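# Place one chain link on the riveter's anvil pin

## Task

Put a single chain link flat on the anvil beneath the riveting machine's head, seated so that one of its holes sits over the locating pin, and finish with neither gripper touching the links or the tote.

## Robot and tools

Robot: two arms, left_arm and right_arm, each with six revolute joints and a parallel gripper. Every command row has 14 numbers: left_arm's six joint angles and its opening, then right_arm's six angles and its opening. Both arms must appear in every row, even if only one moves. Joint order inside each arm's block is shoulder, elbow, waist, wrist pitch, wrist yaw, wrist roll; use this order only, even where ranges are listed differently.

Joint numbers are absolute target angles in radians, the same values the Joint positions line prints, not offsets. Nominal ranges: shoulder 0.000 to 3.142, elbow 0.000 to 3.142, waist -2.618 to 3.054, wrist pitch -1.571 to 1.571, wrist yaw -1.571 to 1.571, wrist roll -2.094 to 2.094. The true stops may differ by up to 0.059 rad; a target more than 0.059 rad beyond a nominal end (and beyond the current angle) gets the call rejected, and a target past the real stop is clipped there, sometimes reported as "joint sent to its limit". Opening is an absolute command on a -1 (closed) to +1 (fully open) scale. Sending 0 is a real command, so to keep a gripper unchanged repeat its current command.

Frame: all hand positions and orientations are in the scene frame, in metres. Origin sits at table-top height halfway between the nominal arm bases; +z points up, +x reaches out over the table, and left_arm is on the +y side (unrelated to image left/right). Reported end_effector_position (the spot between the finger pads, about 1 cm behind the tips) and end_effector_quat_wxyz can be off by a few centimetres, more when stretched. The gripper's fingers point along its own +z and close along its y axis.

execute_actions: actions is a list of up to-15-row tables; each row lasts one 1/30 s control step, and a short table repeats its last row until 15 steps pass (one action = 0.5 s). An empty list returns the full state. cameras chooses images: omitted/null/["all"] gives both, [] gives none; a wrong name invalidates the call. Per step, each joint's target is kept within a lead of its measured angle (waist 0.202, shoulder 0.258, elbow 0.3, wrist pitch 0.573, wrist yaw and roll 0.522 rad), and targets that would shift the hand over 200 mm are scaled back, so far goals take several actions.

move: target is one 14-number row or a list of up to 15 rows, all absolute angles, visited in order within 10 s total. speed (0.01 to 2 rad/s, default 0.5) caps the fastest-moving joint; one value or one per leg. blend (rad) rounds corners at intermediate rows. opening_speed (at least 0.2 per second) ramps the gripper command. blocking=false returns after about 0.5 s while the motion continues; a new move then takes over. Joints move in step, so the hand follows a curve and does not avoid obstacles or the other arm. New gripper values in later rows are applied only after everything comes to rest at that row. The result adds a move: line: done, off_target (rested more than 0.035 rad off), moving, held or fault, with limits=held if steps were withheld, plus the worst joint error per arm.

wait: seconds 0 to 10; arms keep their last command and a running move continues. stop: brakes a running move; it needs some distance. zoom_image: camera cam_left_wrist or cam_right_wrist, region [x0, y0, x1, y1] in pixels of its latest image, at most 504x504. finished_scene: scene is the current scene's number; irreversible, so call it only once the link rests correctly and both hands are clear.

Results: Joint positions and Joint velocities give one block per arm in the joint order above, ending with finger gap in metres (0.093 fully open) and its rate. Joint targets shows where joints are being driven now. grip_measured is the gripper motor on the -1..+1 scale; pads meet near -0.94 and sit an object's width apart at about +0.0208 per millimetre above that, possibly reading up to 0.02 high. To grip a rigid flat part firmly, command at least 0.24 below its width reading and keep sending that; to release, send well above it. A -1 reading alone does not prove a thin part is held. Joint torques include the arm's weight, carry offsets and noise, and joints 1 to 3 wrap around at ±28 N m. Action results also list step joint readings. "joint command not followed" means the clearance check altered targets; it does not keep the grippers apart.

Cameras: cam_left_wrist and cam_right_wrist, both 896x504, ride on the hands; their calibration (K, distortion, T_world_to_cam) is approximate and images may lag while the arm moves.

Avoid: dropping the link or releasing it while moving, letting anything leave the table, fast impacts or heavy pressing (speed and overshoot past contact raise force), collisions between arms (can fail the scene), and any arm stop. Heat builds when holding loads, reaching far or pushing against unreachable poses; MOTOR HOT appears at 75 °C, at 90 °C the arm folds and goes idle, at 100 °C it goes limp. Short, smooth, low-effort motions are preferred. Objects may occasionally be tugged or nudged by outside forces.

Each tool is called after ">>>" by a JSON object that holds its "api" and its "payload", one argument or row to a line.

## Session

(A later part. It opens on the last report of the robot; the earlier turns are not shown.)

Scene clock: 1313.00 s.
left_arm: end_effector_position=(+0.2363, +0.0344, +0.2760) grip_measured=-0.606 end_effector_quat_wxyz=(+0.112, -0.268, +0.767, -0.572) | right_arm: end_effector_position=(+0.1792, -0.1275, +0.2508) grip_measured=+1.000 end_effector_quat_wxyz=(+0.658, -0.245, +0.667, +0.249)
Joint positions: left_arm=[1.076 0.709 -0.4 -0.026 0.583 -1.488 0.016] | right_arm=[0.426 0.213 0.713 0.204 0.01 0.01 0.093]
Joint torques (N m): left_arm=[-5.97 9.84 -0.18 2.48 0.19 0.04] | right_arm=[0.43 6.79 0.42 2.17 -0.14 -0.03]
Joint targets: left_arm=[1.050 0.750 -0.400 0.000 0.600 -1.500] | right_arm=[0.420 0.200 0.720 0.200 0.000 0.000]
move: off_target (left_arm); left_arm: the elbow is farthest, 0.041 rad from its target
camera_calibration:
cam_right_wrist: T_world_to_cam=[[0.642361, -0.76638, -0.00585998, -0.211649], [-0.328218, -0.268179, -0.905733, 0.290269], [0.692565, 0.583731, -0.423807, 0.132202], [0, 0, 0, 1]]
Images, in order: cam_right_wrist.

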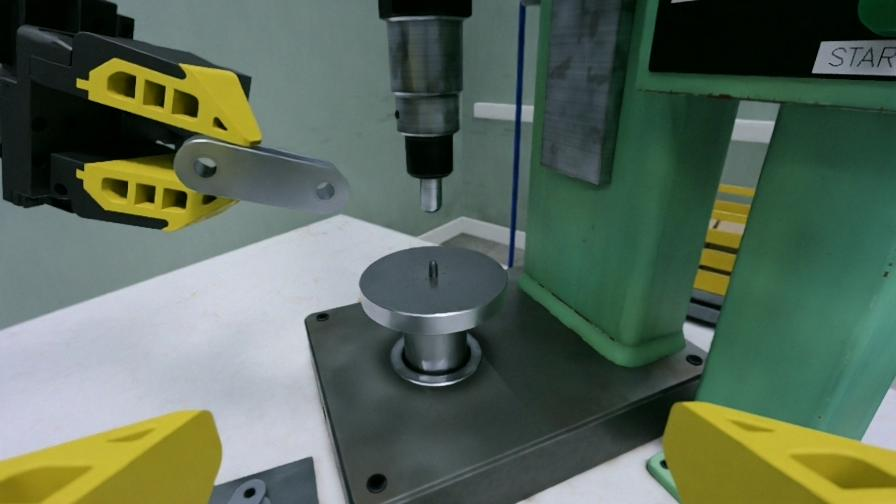

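>>> {"api": "move", "payload": {
  "target": [
    [1.06, 0.73, -0.40, 0.02, 0.20, -0.3, -0.75, 0.42, 0.2, 0.72, 0.2, 0, 0, 1.0],
    [1.12, 0.68, -0.40, 0.06, 0.08, 0.10, -0.75, 0.42, 0.2, 0.72, 0.2, 0, 0, 1.0],
    [1.303, 0.76, -0.364, 0.125, 0.09, 0.115, -0.75, 0.42, 0.2, 0.72, 0.2, 0, 0, 1.0]
  ],
  "speed": [0.7, 0.5, 0.35],
  "blend": 0.03,
  "cameras": ["cam_left_wrist", "cam_right_wrist"]
}}

Scene clock: 1450.90 s.
left_arm: end_effector_position=(+0.3214, +0.0927, +0.2062) grip_measured=-0.606 end_effector_quat_wxyz=(+0.489, +0.234, +0.832, -0.114) | right_arm: end_effector_position=(+0.1792, -0.1275, +0.2508) grip_measured=+1.000 end_effector_quat_wxyz=(+0.658, -0.245, +0.667, +0.249)
Joint positions: left_arm=[1.303 0.714 -0.371 0.067 0.096 0.101 0.016] | right_arm=[0.426 0.213 0.713 0.204 0.01 0.01 0.093]
Joint torques (N m): left_arm=[-5.34 10.02 0.43 2.87 -0.13 0.22] | right_arm=[0.42 6.75 0.42 2.17 -0.14 -0.03]
Heat: left arm: 61 °C; right arm: 44 °C.
Joint targets: left_arm=[1.303 0.760 -0.364 0.125 0.090 0.115] | right_arm=[0.420 0.200 0.720 0.200 0.000 0.000]
move: off_target (left_arm); left_arm: the wrist pitch is farthest, 0.058 rad from its target
camera_calibration:
cam_left_wrist: T_world_to_cam=[[-0.524185, -0.85094, -0.0336243, 0.251253], [-0.689317, 0.447147, -0.570001, 0.334563], [0.500072, -0.275608, -0.820956, 0.112765], [0, 0, 0, 1]]
cam_right_wrist: T_world_to_cam=[[0.642361, -0.76638, -0.00585998, -0.211649], [-0.328218, -0.268179, -0.905733, 0.290269], [0.692565, 0.583731, -0.423807, 0.132202], [0, 0, 0, 1]]

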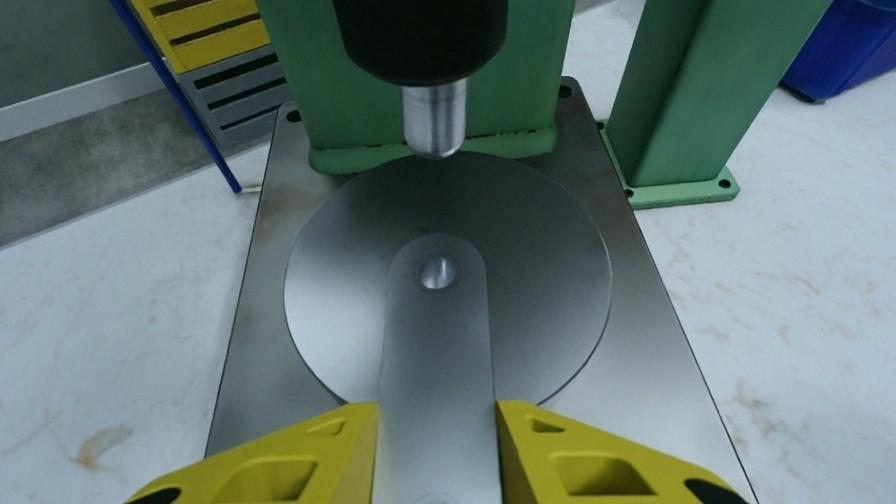

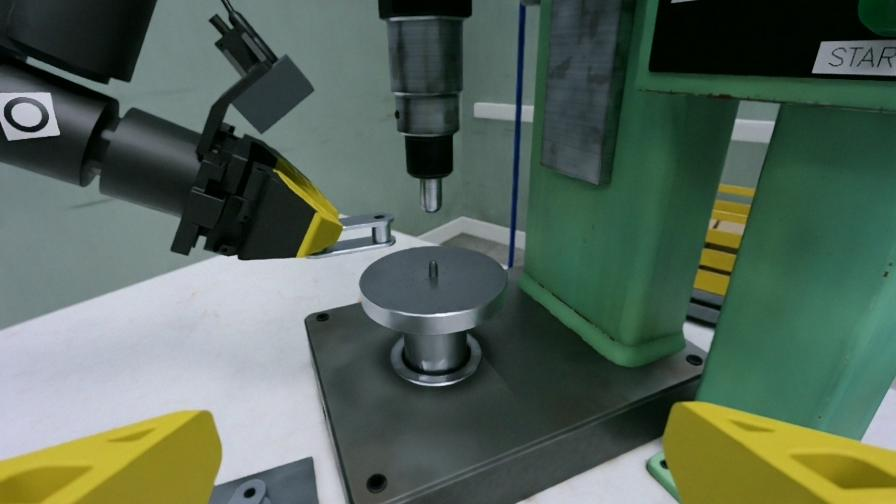

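>>> {"api": "move", "payload": {
  "target": [1.517, 0.885, -0.4125, 0.182, 0.041, 0.085, -0.75, 0.42, 0.2, 0.72, 0.2, 0, 0, 1.0],
  "speed": 0.12,
  "cameras": ["cam_left_wrist", "cam_right_wrist"]
}}

>>> {"api": "zoom_image", "payload": {
  "camera": "cam_left_wrist",
  "region": [340, 140, 520, 300]
}}

>>> {"api": "zoom_image", "payload": {
  "camera": "cam_right_wrist",
  "region": [395, 205, 465, 295]
}}

Scene clock: 1465.00 s.
left_arm: end_effector_position=(+0.3583, +0.0695, +0.1886) grip_measured=-0.606 end_effector_quat_wxyz=(+0.478, +0.238, +0.839, -0.101) | right_arm: end_effector_position=(+0.1792, -0.1275, +0.2508) grip_measured=+1.000 end_effector_quat_wxyz=(+0.658, -0.245, +0.667, +0.249)
Joint positions: left_arm=[1.514 0.839 -0.405 0.125 0.051 0.1 0.016] | right_arm=[0.426 0.213 0.713 0.204 0.01 0.01 0.093]
Joint torques (N m): left_arm=[-6.93 9.88 -0.72 2.86 -0.17 -0.06] | right_arm=[0.44 6.76 0.42 2.17 -0.15 -0.03]
Joint targets: left_arm=[1.517 0.885 -0.412 0.182 0.041 0.085] | right_arm=[0.420 0.200 0.720 0.200 0.000 0.000]
move: off_target (left_arm); left_arm: the wrist pitch is farthest, 0.057 rad from its target
camera_calibration:
cam_left_wrist: T_world_to_cam=[[-0.520408, -0.85238, -0.0512246, 0.252311], [-0.701924, 0.461169, -0.542794, 0.358746], [0.48629, -0.246518, -0.838302, 0.0796918], [0, 0, 0, 1]]
cam_right_wrist: T_world_to_cam=[[0.642361, -0.76638, -0.00585998, -0.211649], [-0.328218, -0.268179, -0.905733, 0.290269], [0.692565, 0.583731, -0.423807, 0.132202], [0, 0, 0, 1]]

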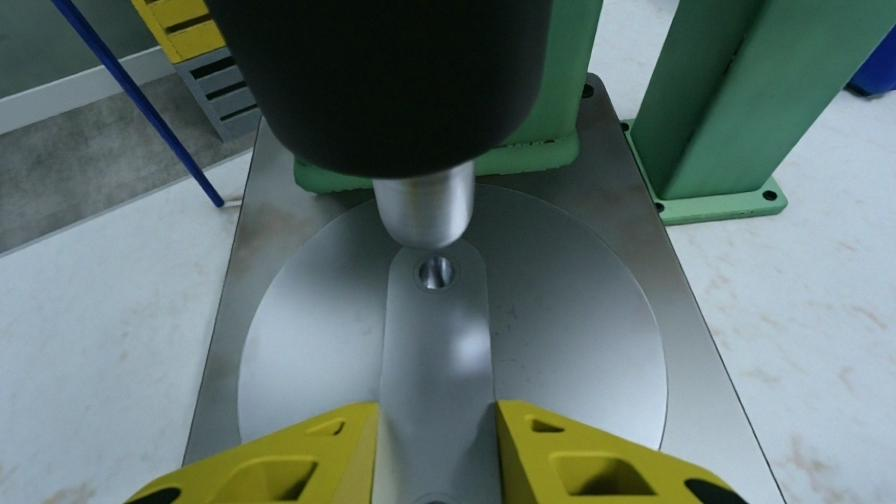

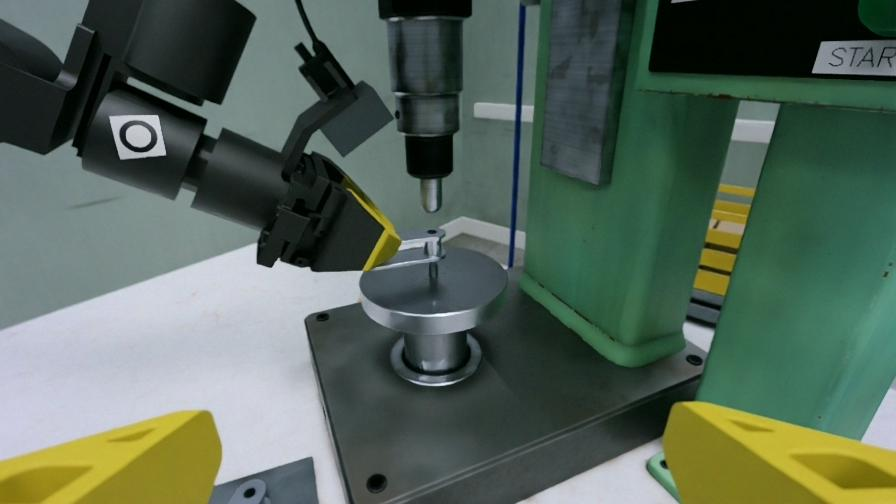

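Scaled by 2.800 from the camera's 896x504 image, which has a finer 1280x720 frame.

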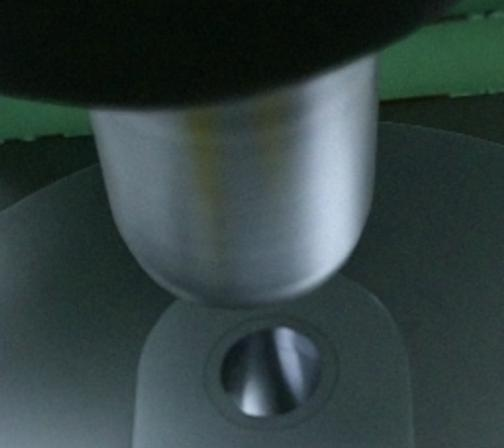

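Scaled by 5.600 from the camera's 896x504 image, which has a finer 1280x720 frame.

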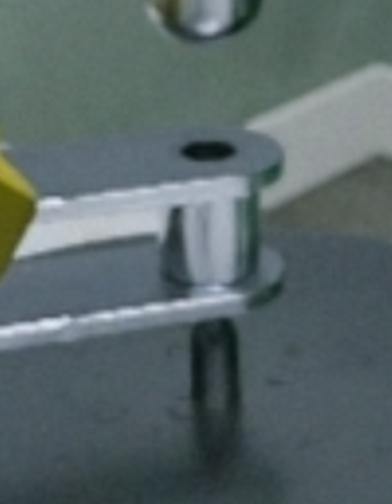

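>>> {"api": "move", "payload": {
  "target": [1.517, 0.834, -0.4125, 0.182, 0.041, 0.085, -0.75, 0.42, 0.2, 0.72, 0.2, 0, 0, 1.0],
  "speed": 0.1,
  "cameras": []
}}

>>> {"api": "move", "payload": {
  "target": [
    [1.5366, 0.807, -0.4125, 0.227, 0.041, 0.085, -0.75, 0.42, 0.2, 0.72, 0.2, 0, 0, 1.0],
    [1.5417, 0.800, -0.4125, 0.2387, 0.041, 0.085, -0.75, 0.42, 0.2, 0.72, 0.2, 0, 0, 1.0]
  ],
  "speed": 0.03,
  "blend": 0.002,
  "cameras": ["cam_left_wrist", "cam_right_wrist"]
}}

>>> {"api": "zoom_image", "payload": {
  "camera": "cam_right_wrist",
  "region": [395, 205, 465, 295]
}}

Scene clock: 1482.60 s.
left_arm: end_effector_position=(+0.3585, +0.0695, +0.1888) grip_measured=-0.606 end_effector_quat_wxyz=(+0.478, +0.238, +0.839, -0.101) | right_arm: end_effector_position=(+0.1792, -0.1275, +0.2508) grip_measured=+1.000 end_effector_quat_wxyz=(+0.658, -0.245, +0.667, +0.249)
Joint positions: left_arm=[1.514 0.839 -0.405 0.125 0.05 0.099 0.016] | right_arm=[0.426 0.213 0.713 0.204 0.01 0.01 0.093]
Joint torques (N m): left_arm=[-6.95 5.86 -0.69 2.84 -0.18 -0.07] | right_arm=[0.43 6.78 0.43 2.18 -0.14 -0.03]
Joint targets: left_arm=[1.517 0.834 -0.412 0.182 0.041 0.085] | right_arm=[0.420 0.200 0.720 0.200 0.000 0.000]
move: off_target (left_arm); left_arm: the wrist pitch is farthest, 0.057 rad from its target

Scene clock: 1484.73 s.
left_arm: end_effector_position=(+0.3584, +0.0696, +0.1764) grip_measured=-0.606 end_effector_quat_wxyz=(+0.479, +0.238, +0.839, -0.101) | right_arm: end_effector_position=(+0.1792, -0.1275, +0.2508) grip_measured=+1.000 end_effector_quat_wxyz=(+0.658, -0.245, +0.667, +0.249)
Joint positions: left_arm=[1.537 0.805 -0.405 0.185 0.05 0.099 0.016] | right_arm=[0.426 0.213 0.713 0.204 0.01 0.01 0.093]
Joint torques (N m): left_arm=[-6.9 5.76 -0.72 2.81 -0.18 -0.06] | right_arm=[0.4 6.79 0.43 2.17 -0.14 -0.04]
Joint targets: left_arm=[1.542 0.800 -0.412 0.239 0.041 0.085] | right_arm=[0.420 0.200 0.720 0.200 0.000 0.000]
move: off_target (left_arm); left_arm: the wrist pitch is farthest, 0.054 rad from its target
camera_calibration:
cam_left_wrist: T_world_to_cam=[[-0.519558, -0.852875, -0.0516198, 0.251612], [-0.700986, 0.460014, -0.544982, 0.352241], [0.488547, -0.246965, -0.836857, 0.0684681], [0, 0, 0, 1]]
cam_right_wrist: T_world_to_cam=[[0.642361, -0.76638, -0.00585998, -0.211649], [-0.328218, -0.268179, -0.905733, 0.290269], [0.692565, 0.583731, -0.423807, 0.132202], [0, 0, 0, 1]]

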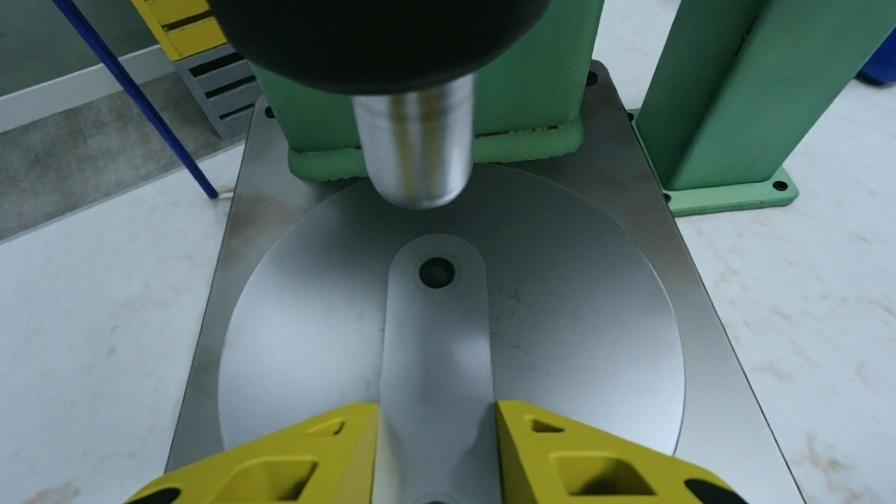

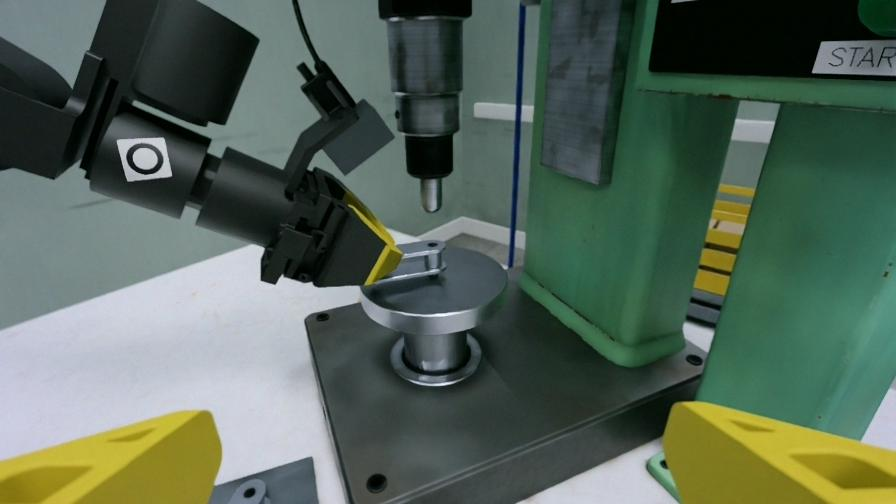

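Scaled by 5.600 from the camera's 896x504 image, which has a finer 1280x720 frame.

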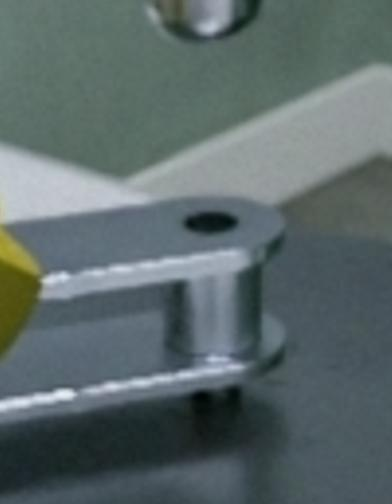

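>>> {"api": "move", "payload": {
  "target": [1.5492, 0.792, -0.4125, 0.2542, 0.041, 0.085, -0.75, 0.42, 0.2, 0.72, 0.2, 0, 0, 1.0],
  "speed": 0.02,
  "cameras": ["cam_right_wrist"]
}}

>>> {"api": "zoom_image", "payload": {
  "camera": "cam_right_wrist",
  "region": [395, 205, 465, 295]
}}

Scene clock: 1490.03 s.
left_arm: end_effector_position=(+0.3584, +0.0696, +0.1730) grip_measured=-0.606 end_effector_quat_wxyz=(+0.479, +0.238, +0.839, -0.101) | right_arm: end_effector_position=(+0.1792, -0.1275, +0.2508) grip_measured=+1.000 end_effector_quat_wxyz=(+0.658, -0.245, +0.667, +0.249)
Joint positions: left_arm=[1.545 0.797 -0.405 0.2 0.05 0.099 0.016] | right_arm=[0.426 0.213 0.713 0.204 0.01 0.01 0.093]
Joint torques (N m): left_arm=[-6.89 5.72 -0.68 2.82 -0.18 -0.07] | right_arm=[0.42 6.76 0.4 2.18 -0.14 -0.03]
Joint targets: left_arm=[1.549 0.792 -0.412 0.254 0.041 0.085] | right_arm=[0.420 0.200 0.720 0.200 0.000 0.000]
move: off_target (left_arm); left_arm: the wrist pitch is farthest, 0.055 rad from its target
camera_calibration:
cam_right_wrist: T_world_to_cam=[[0.642361, -0.76638, -0.00585998, -0.211649], [-0.328218, -0.268179, -0.905733, 0.290269], [0.692565, 0.583731, -0.423807, 0.132202], [0, 0, 0, 1]]
Images, in order: cam_right_wrist.

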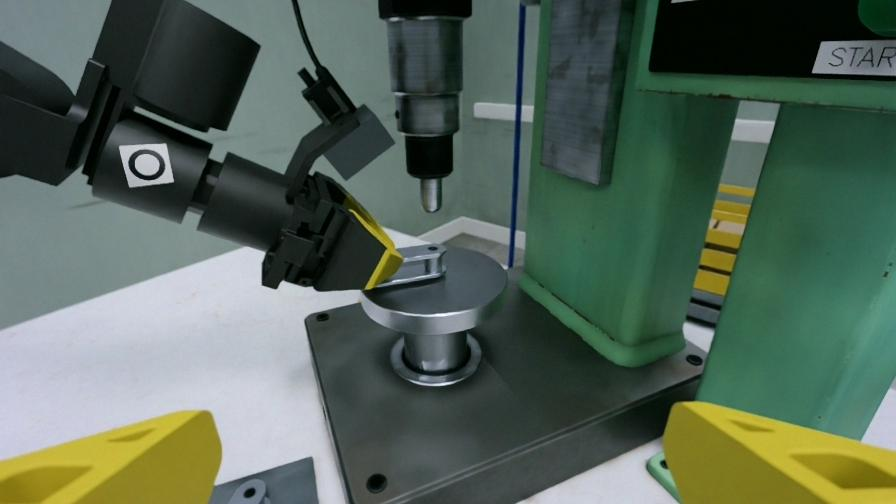

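Scaled by 5.600 from the camera's 896x504 image, which has a finer 1280x720 frame.

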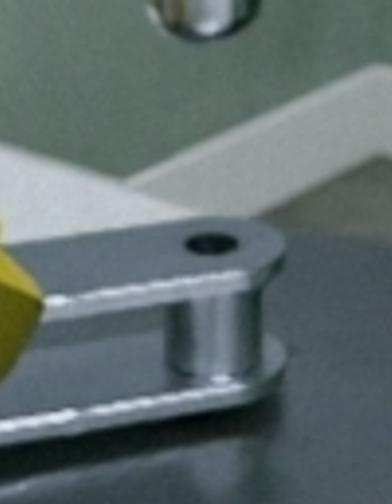

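>>> {"api": "move", "payload": {
  "target": [1.5567, 0.783, -0.4125, 0.2705, 0.041, 0.085, -0.75, 0.42, 0.2, 0.72, 0.2, 0, 0, 1.0],
  "speed": 0.02,
  "cameras": ["cam_right_wrist"]
}}

>>> {"api": "zoom_image", "payload": {
  "camera": "cam_right_wrist",
  "region": [350, 225, 470, 315]
}}

Scene clock: 1496.80 s.
left_arm: end_effector_position=(+0.3583, +0.0696, +0.1697) grip_measured=-0.606 end_effector_quat_wxyz=(+0.479, +0.238, +0.839, -0.101) | right_arm: end_effector_position=(+0.1792, -0.1275, +0.2508) grip_measured=+1.000 end_effector_quat_wxyz=(+0.658, -0.245, +0.667, +0.249)
Joint positions: left_arm=[1.551 0.788 -0.405 0.216 0.05 0.099 0.016] | right_arm=[0.426 0.213 0.713 0.204 0.01 0.01 0.093]
Joint torques (N m): left_arm=[-6.87 5.68 -0.72 2.81 -0.17 -0.07] | right_arm=[0.42 6.76 0.4 2.17 -0.13 -0.03]
Heat: left arm: 56 °C; right arm: 44 °C.
Joint targets: left_arm=[1.557 0.783 -0.412 0.270 0.041 0.085] | right_arm=[0.420 0.200 0.720 0.200 0.000 0.000]
move: off_target (left_arm); left_arm: the wrist pitch is farthest, 0.054 rad from its target
camera_calibration:
cam_right_wrist: T_world_to_cam=[[0.642361, -0.76638, -0.00585998, -0.211649], [-0.328218, -0.268179, -0.905733, 0.290269], [0.692565, 0.583731, -0.423807, 0.132202], [0, 0, 0, 1]]
Images, in order: cam_right_wrist.

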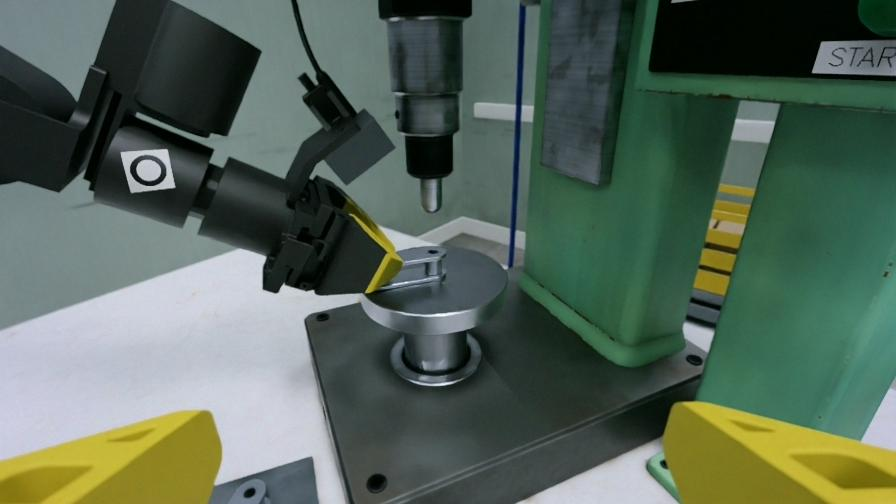

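Scaled by 4.200 from the camera's 896x504 image, which has a finer 1280x720 frame.

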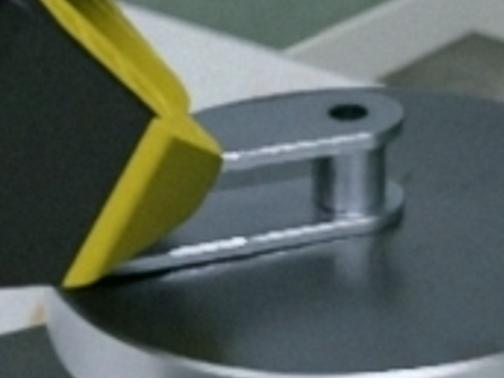

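>>> {"api": "move", "payload": {
  "target": [1.5605, 0.7790, -0.4125, 0.2785, 0.041, 0.085, -0.75, 0.42, 0.2, 0.72, 0.2, 0, 0, 1.0],
  "speed": 0.02,
  "cameras": ["cam_left_wrist", "cam_right_wrist"]
}}

>>> {"api": "zoom_image", "payload": {
  "camera": "cam_right_wrist",
  "region": [350, 235, 470, 315]
}}

>>> {"api": "zoom_image", "payload": {
  "camera": "cam_left_wrist",
  "region": [405, 240, 469, 304]
}}

Scene clock: 1501.63 s.
left_arm: end_effector_position=(+0.3586, +0.0696, +0.1693) grip_measured=-0.606 end_effector_quat_wxyz=(+0.481, +0.238, +0.838, -0.101) | right_arm: end_effector_position=(+0.1792, -0.1275, +0.2508) grip_measured=+1.000 end_effector_quat_wxyz=(+0.658, -0.245, +0.667, +0.249)
Joint positions: left_arm=[1.553 0.784 -0.405 0.226 0.05 0.099 0.016] | right_arm=[0.426 0.213 0.713 0.204 0.01 0.01 0.093]
Joint torques (N m): left_arm=[-6.68 5.63 -0.73 2.81 -0.18 -0.07] | right_arm=[0.43 6.76 0.43 2.18 -0.14 -0.03]
Joint targets: left_arm=[1.561 0.779 -0.412 0.278 0.041 0.085] | right_arm=[0.420 0.200 0.720 0.200 0.000 0.000]
move: off_target (left_arm); left_arm: the wrist pitch is farthest, 0.052 rad from its target
camera_calibration:
cam_left_wrist: T_world_to_cam=[[-0.519077, -0.853125, -0.0523237, 0.251293], [-0.699002, 0.458938, -0.548428, 0.348436], [0.49189, -0.248102, -0.834559, 0.0608559], [0, 0, 0, 1]]
cam_right_wrist: T_world_to_cam=[[0.642361, -0.76638, -0.00585998, -0.211649], [-0.328218, -0.268179, -0.905733, 0.290269], [0.692565, 0.583731, -0.423807, 0.132202], [0, 0, 0, 1]]

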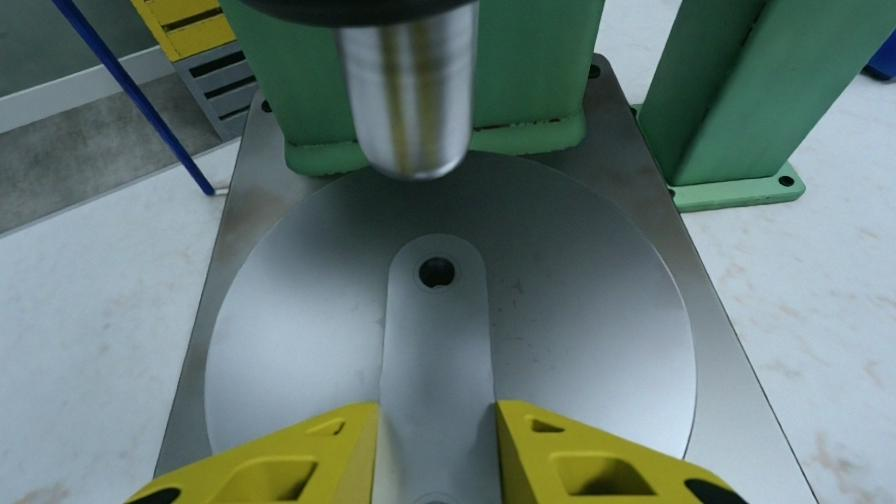

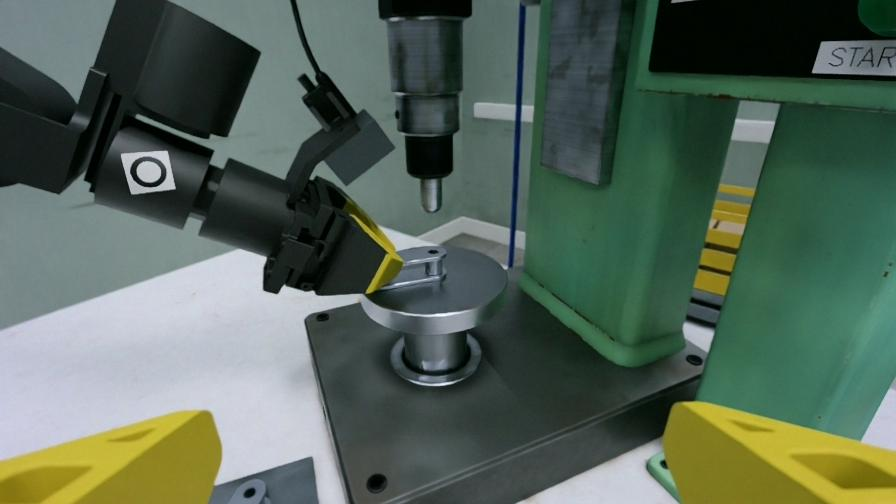

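Scaled by 4.200 from the camera's 896x504 image, which has a finer 1280x720 frame.

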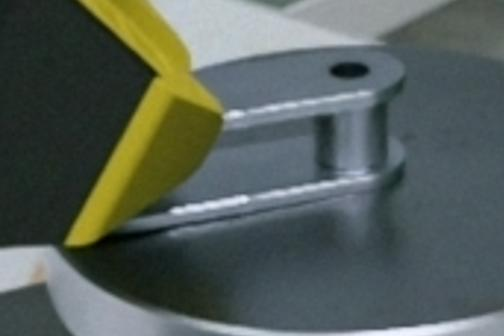

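Scaled by 7.875 from the camera's 896x504 image, which has a finer 1280x720 frame.

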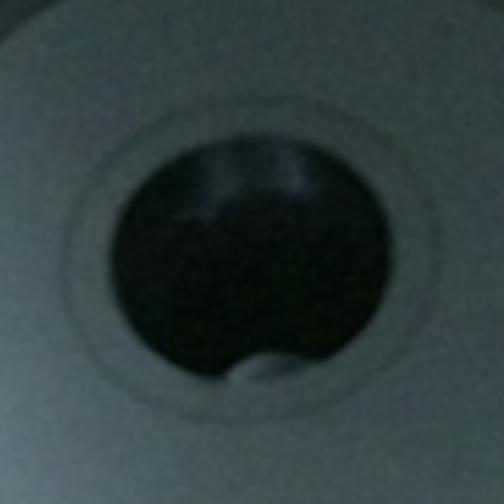

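>>> {"api": "zoom_image", "payload": {
  "camera": "cam_right_wrist",
  "region": [405, 240, 461, 300]
}}

>>> {"api": "zoom_image", "payload": {
  "camera": "cam_right_wrist",
  "region": [350, 250, 410, 310]
}}

Scaled by 8.400 from the camera's 896x504 image, which has a finer 1280x720 frame.

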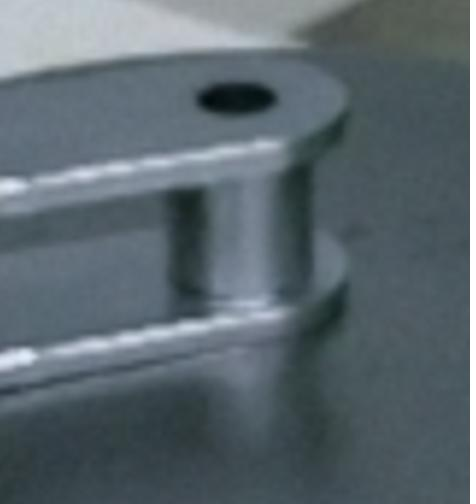

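Scaled by 8.400 from the camera's 896x504 image, which has a finer 1280x720 frame.

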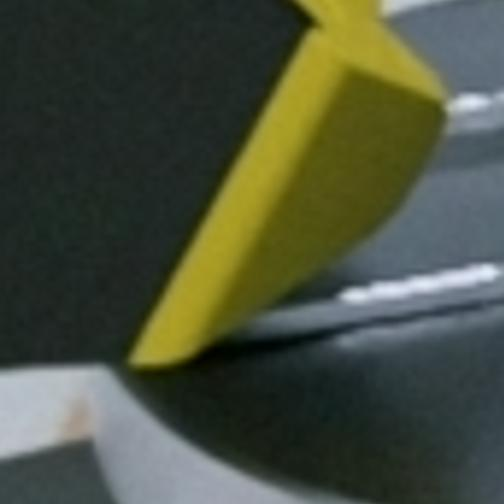

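>>> {"api": "move", "payload": {
  "target": [1.567, 0.7735, -0.4125, 0.279, 0.041, 0.085, -0.75, 0.42, 0.2, 0.72, 0.2, 0, 0, 1.0],
  "speed": 0.02,
  "cameras": ["cam_right_wrist"]
}}

>>> {"api": "zoom_image", "payload": {
  "camera": "cam_right_wrist",
  "region": [405, 240, 461, 300]
}}

>>> {"api": "zoom_image", "payload": {
  "camera": "cam_right_wrist",
  "region": [350, 250, 410, 310]
}}

Scene clock: 1520.30 s.
left_arm: end_effector_position=(+0.3585, +0.0696, +0.1689) grip_measured=-0.606 end_effector_quat_wxyz=(+0.482, +0.238, +0.837, -0.101) | right_arm: end_effector_position=(+0.1792, -0.1275, +0.2508) grip_measured=+1.000 end_effector_quat_wxyz=(+0.658, -0.245, +0.667, +0.249)
Joint positions: left_arm=[1.554 0.78 -0.405 0.234 0.05 0.099 0.016] | right_arm=[0.426 0.213 0.713 0.204 0.01 0.01 0.093]
Joint torques (N m): left_arm=[-6.11 5.52 -0.7 2.7 -0.17 -0.07] | right_arm=[0.43 6.76 0.4 2.17 -0.14 -0.04]
Joint targets: left_arm=[1.567 0.773 -0.412 0.279 0.041 0.085] | right_arm=[0.420 0.200 0.720 0.200 0.000 0.000]
move: off_target (left_arm); left_arm: the wrist pitch is farthest, 0.045 rad from its target
camera_calibration:
cam_right_wrist: T_world_to_cam=[[0.642361, -0.76638, -0.00585998, -0.211649], [-0.328218, -0.268179, -0.905733, 0.290269], [0.692565, 0.583731, -0.423807, 0.132202], [0, 0, 0, 1]]
Images, in order: cam_right_wrist.

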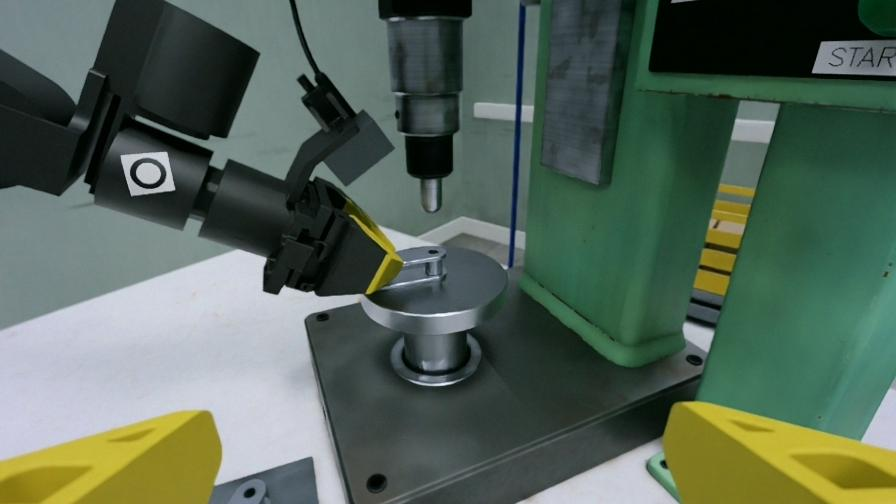

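Scaled by 8.400 from the camera's 896x504 image, which has a finer 1280x720 frame.

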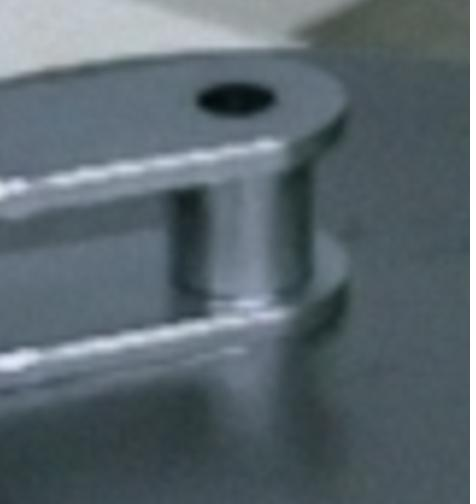

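Scaled by 8.400 from the camera's 896x504 image, which has a finer 1280x720 frame.

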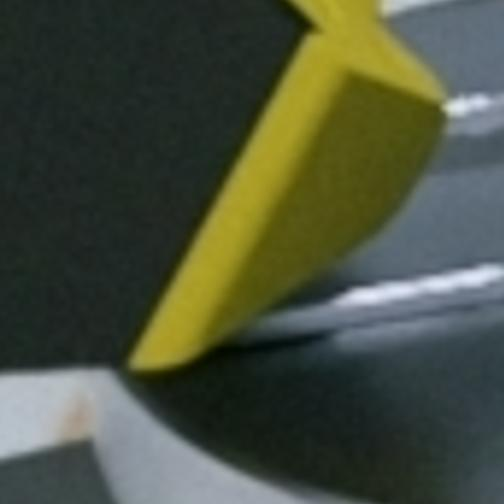

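>>> {"api": "move", "payload": {
  "target": [1.572, 0.7685, -0.4125, 0.270, 0.041, 0.085, -0.75, 0.42, 0.2, 0.72, 0.2, 0, 0, 1.0],
  "speed": 0.02,
  "cameras": ["cam_left_wrist", "cam_right_wrist"]
}}

>>> {"api": "zoom_image", "payload": {
  "camera": "cam_right_wrist",
  "region": [405, 240, 461, 300]
}}

>>> {"api": "zoom_image", "payload": {
  "camera": "cam_left_wrist",
  "region": [405, 240, 469, 304]
}}

Scene clock: 1527.57 s.
left_arm: end_effector_position=(+0.3585, +0.0696, +0.1687) grip_measured=-0.606 end_effector_quat_wxyz=(+0.482, +0.238, +0.837, -0.101) | right_arm: end_effector_position=(+0.1792, -0.1275, +0.2508) grip_measured=+1.000 end_effector_quat_wxyz=(+0.658, -0.245, +0.667, +0.249)
Joint positions: left_arm=[1.555 0.78 -0.405 0.234 0.05 0.099 0.016] | right_arm=[0.426 0.213 0.713 0.204 0.01 0.01 0.093]
Joint torques (N m): left_arm=[-5.7 5.19 -0.7 2.61 -0.18 -0.06] | right_arm=[0.42 6.76 0.42 2.18 -0.15 -0.04]
Joint targets: left_arm=[1.572 0.769 -0.412 0.270 0.041 0.085] | right_arm=[0.420 0.200 0.720 0.200 0.000 0.000]
move: off_target (left_arm); left_arm: the wrist pitch is farthest, 0.036 rad from its target
camera_calibration:
cam_left_wrist: T_world_to_cam=[[-0.518949, -0.853183, -0.0526458, 0.251269], [-0.697665, 0.458332, -0.550632, 0.348001], [0.493918, -0.24902, -0.833087, 0.0594682], [0, 0, 0, 1]]
cam_right_wrist: T_world_to_cam=[[0.642361, -0.76638, -0.00585998, -0.211649], [-0.328218, -0.268179, -0.905733, 0.290269], [0.692565, 0.583731, -0.423807, 0.132202], [0, 0, 0, 1]]

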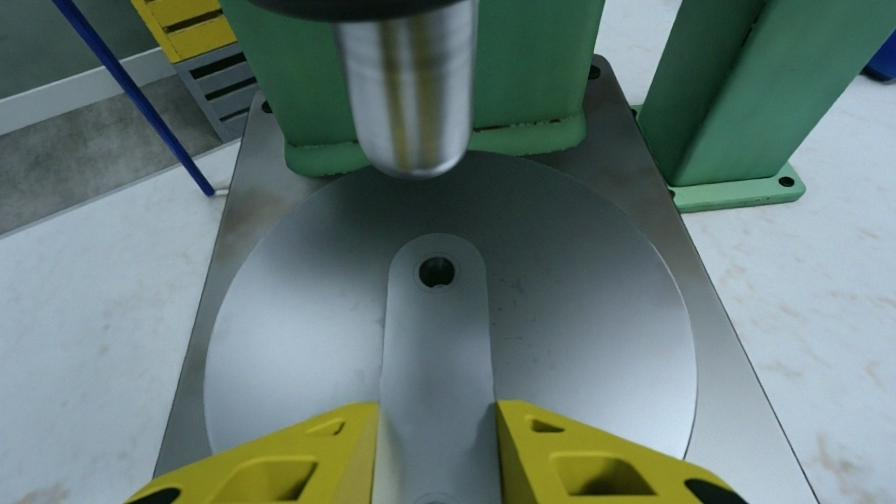

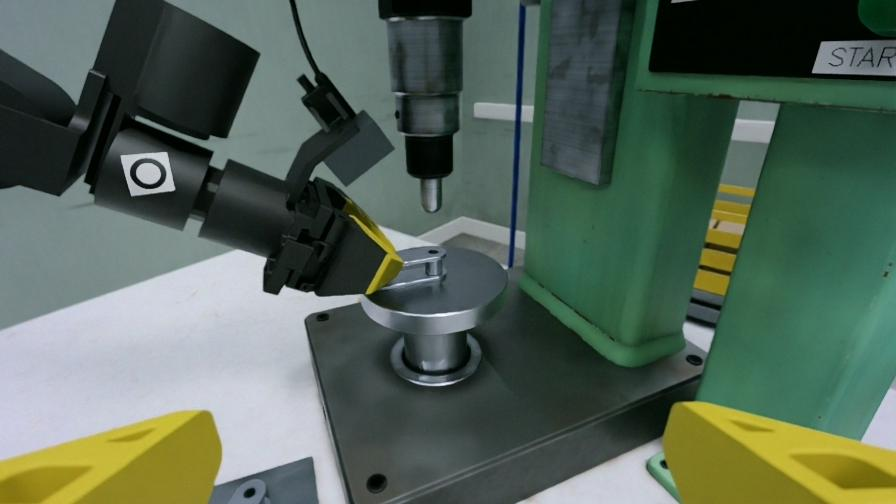

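Scaled by 8.400 from the camera's 896x504 image, which has a finer 1280x720 frame.

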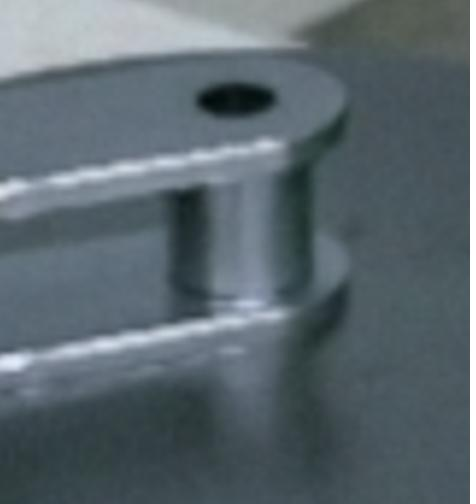

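Scaled by 7.875 from the camera's 896x504 image, which has a finer 1280x720 frame.

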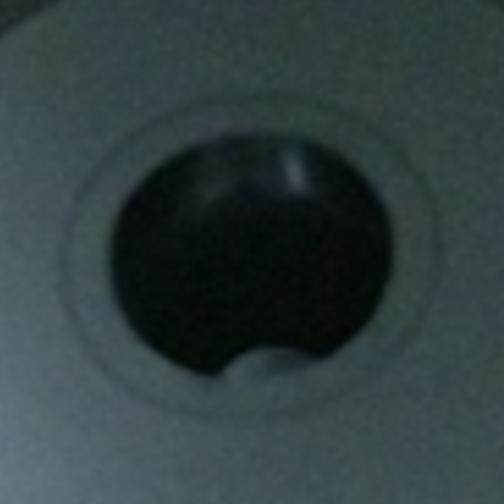

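>>> {"api": "move", "payload": {
  "target": [
    [1.572, 0.763, -0.4125, 0.245, 0.041, 0.085, -0.75, 0.42, 0.2, 0.72, 0.2, 0, 0, 1.0],
    [1.575, 0.758, -0.4125, 0.225, 0.041, 0.085, -0.75, 0.42, 0.2, 0.72, 0.2, 0, 0, 1.0]
  ],
  "speed": 0.02,
  "blend": 0.002,
  "cameras": ["cam_left_wrist", "cam_right_wrist"]
}}

>>> {"api": "zoom_image", "payload": {
  "camera": "cam_right_wrist",
  "region": [350, 235, 470, 315]
}}

>>> {"api": "zoom_image", "payload": {
  "camera": "cam_left_wrist",
  "region": [405, 240, 469, 304]
}}

Scene clock: 1539.23 s.
left_arm: end_effector_position=(+0.3580, +0.0698, +0.1675) grip_measured=-0.606 end_effector_quat_wxyz=(+0.482, +0.238, +0.837, -0.101) | right_arm: end_effector_position=(+0.1792, -0.1275, +0.2508) grip_measured=+1.000 end_effector_quat_wxyz=(+0.658, -0.245, +0.667, +0.249)
Joint positions: left_arm=[1.555 0.776 -0.405 0.238 0.05 0.099 0.016] | right_arm=[0.426 0.213 0.713 0.204 0.01 0.01 0.093]
Joint torques (N m): left_arm=[-5.48 4.66 -0.7 2.04 -0.17 -0.07] | right_arm=[0.39 6.76 0.39 2.18 -0.14 -0.03]
Heat: left arm: 51 °C; right arm: 44 °C.
Joint targets: left_arm=[1.575 0.758 -0.412 0.225 0.041 0.085] | right_arm=[0.420 0.200 0.720 0.200 0.000 0.000]
move: done
camera_calibration:
cam_left_wrist: T_world_to_cam=[[-0.518985, -0.853166, -0.0525538, 0.251134], [-0.698048, 0.458505, -0.550002, 0.346905], [0.493339, -0.248758, -0.833508, 0.059094], [0, 0, 0, 1]]
cam_right_wrist: T_world_to_cam=[[0.642361, -0.76638, -0.00585998, -0.211649], [-0.328218, -0.268179, -0.905733, 0.290269], [0.692565, 0.583731, -0.423807, 0.132202], [0, 0, 0, 1]]

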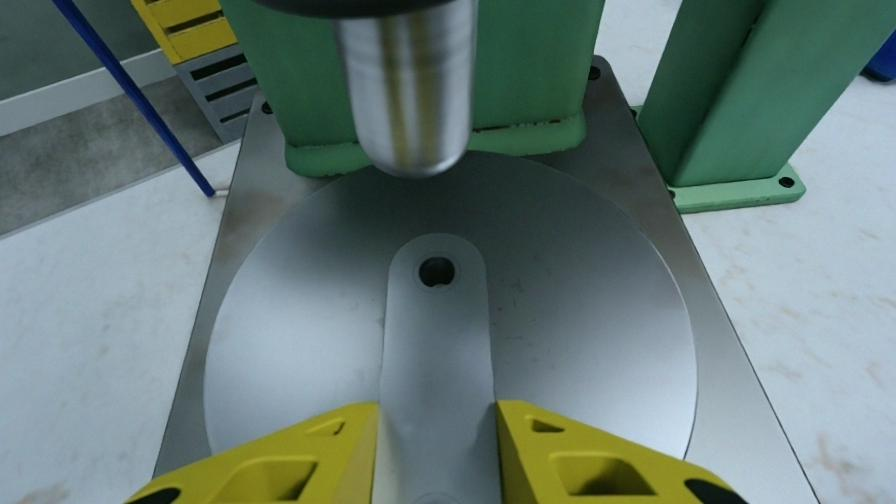

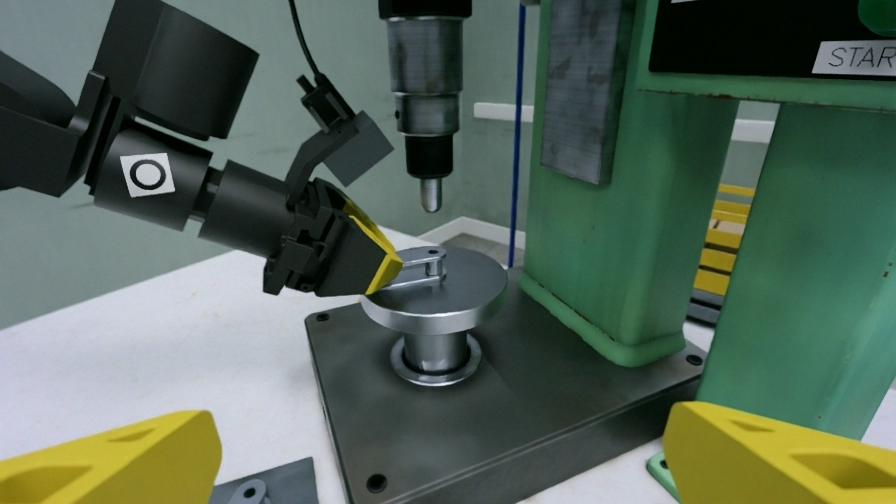

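Scaled by 4.200 from the camera's 896x504 image, which has a finer 1280x720 frame.

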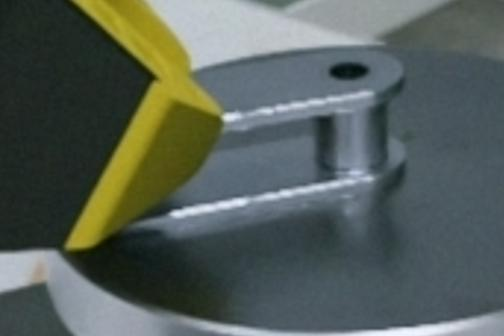

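Scaled by 7.875 from the camera's 896x504 image, which has a finer 1280x720 frame.

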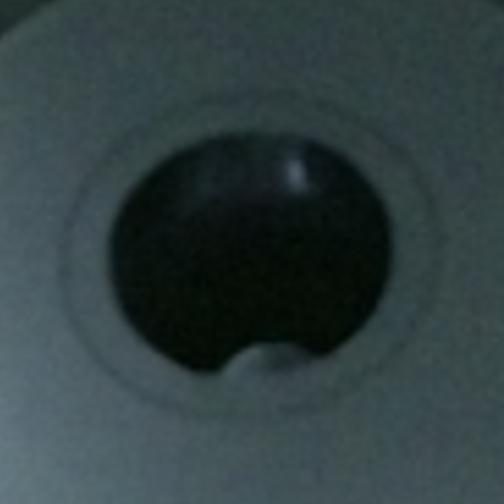

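>>> {"api": "move", "payload": {
  "target": [1.548, 0.793, -0.406, 0.262, 0.049, 0.093, -0.75, 0.42, 0.2, 0.72, 0.2, 0, 0, 1.0],
  "speed": 0.05,
  "cameras": ["cam_right_wrist"]
}}

>>> {"api": "zoom_image", "payload": {
  "camera": "cam_right_wrist",
  "region": [350, 235, 470, 315]
}}

Scene clock: 1548.00 s.
left_arm: end_effector_position=(+0.3582, +0.0697, +0.1680) grip_measured=-0.606 end_effector_quat_wxyz=(+0.483, +0.237, +0.837, -0.102) | right_arm: end_effector_position=(+0.1792, -0.1275, +0.2508) grip_measured=+1.000 end_effector_quat_wxyz=(+0.658, -0.245, +0.667, +0.249)
Joint positions: left_arm=[1.555 0.776 -0.405 0.24 0.05 0.099 0.016] | right_arm=[0.426 0.213 0.713 0.204 0.01 0.01 0.093]
Joint torques (N m): left_arm=[-7.99 7.42 -0.2 2.45 -0.1 0.01] | right_arm=[0.42 6.79 0.4 2.18 -0.14 -0.04]
Joint targets: left_arm=[1.548 0.793 -0.406 0.262 0.049 0.093] | right_arm=[0.420 0.200 0.720 0.200 0.000 0.000]
move: done
camera_calibration:
cam_right_wrist: T_world_to_cam=[[0.642361, -0.76638, -0.00585998, -0.211649], [-0.328218, -0.268179, -0.905733, 0.290269], [0.692565, 0.583731, -0.423807, 0.132202], [0, 0, 0, 1]]
Images, in order: cam_right_wrist.

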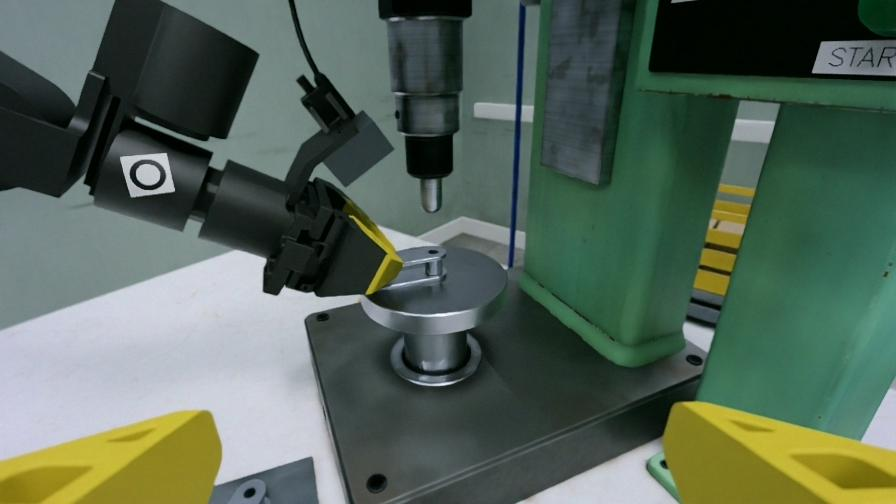

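Scaled by 4.200 from the camera's 896x504 image, which has a finer 1280x720 frame.

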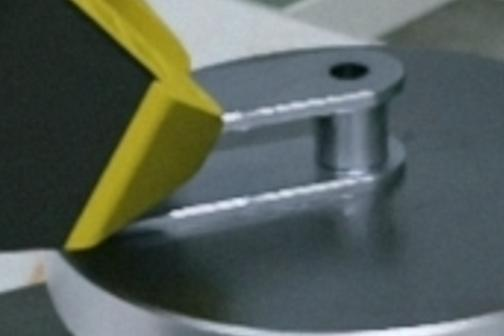

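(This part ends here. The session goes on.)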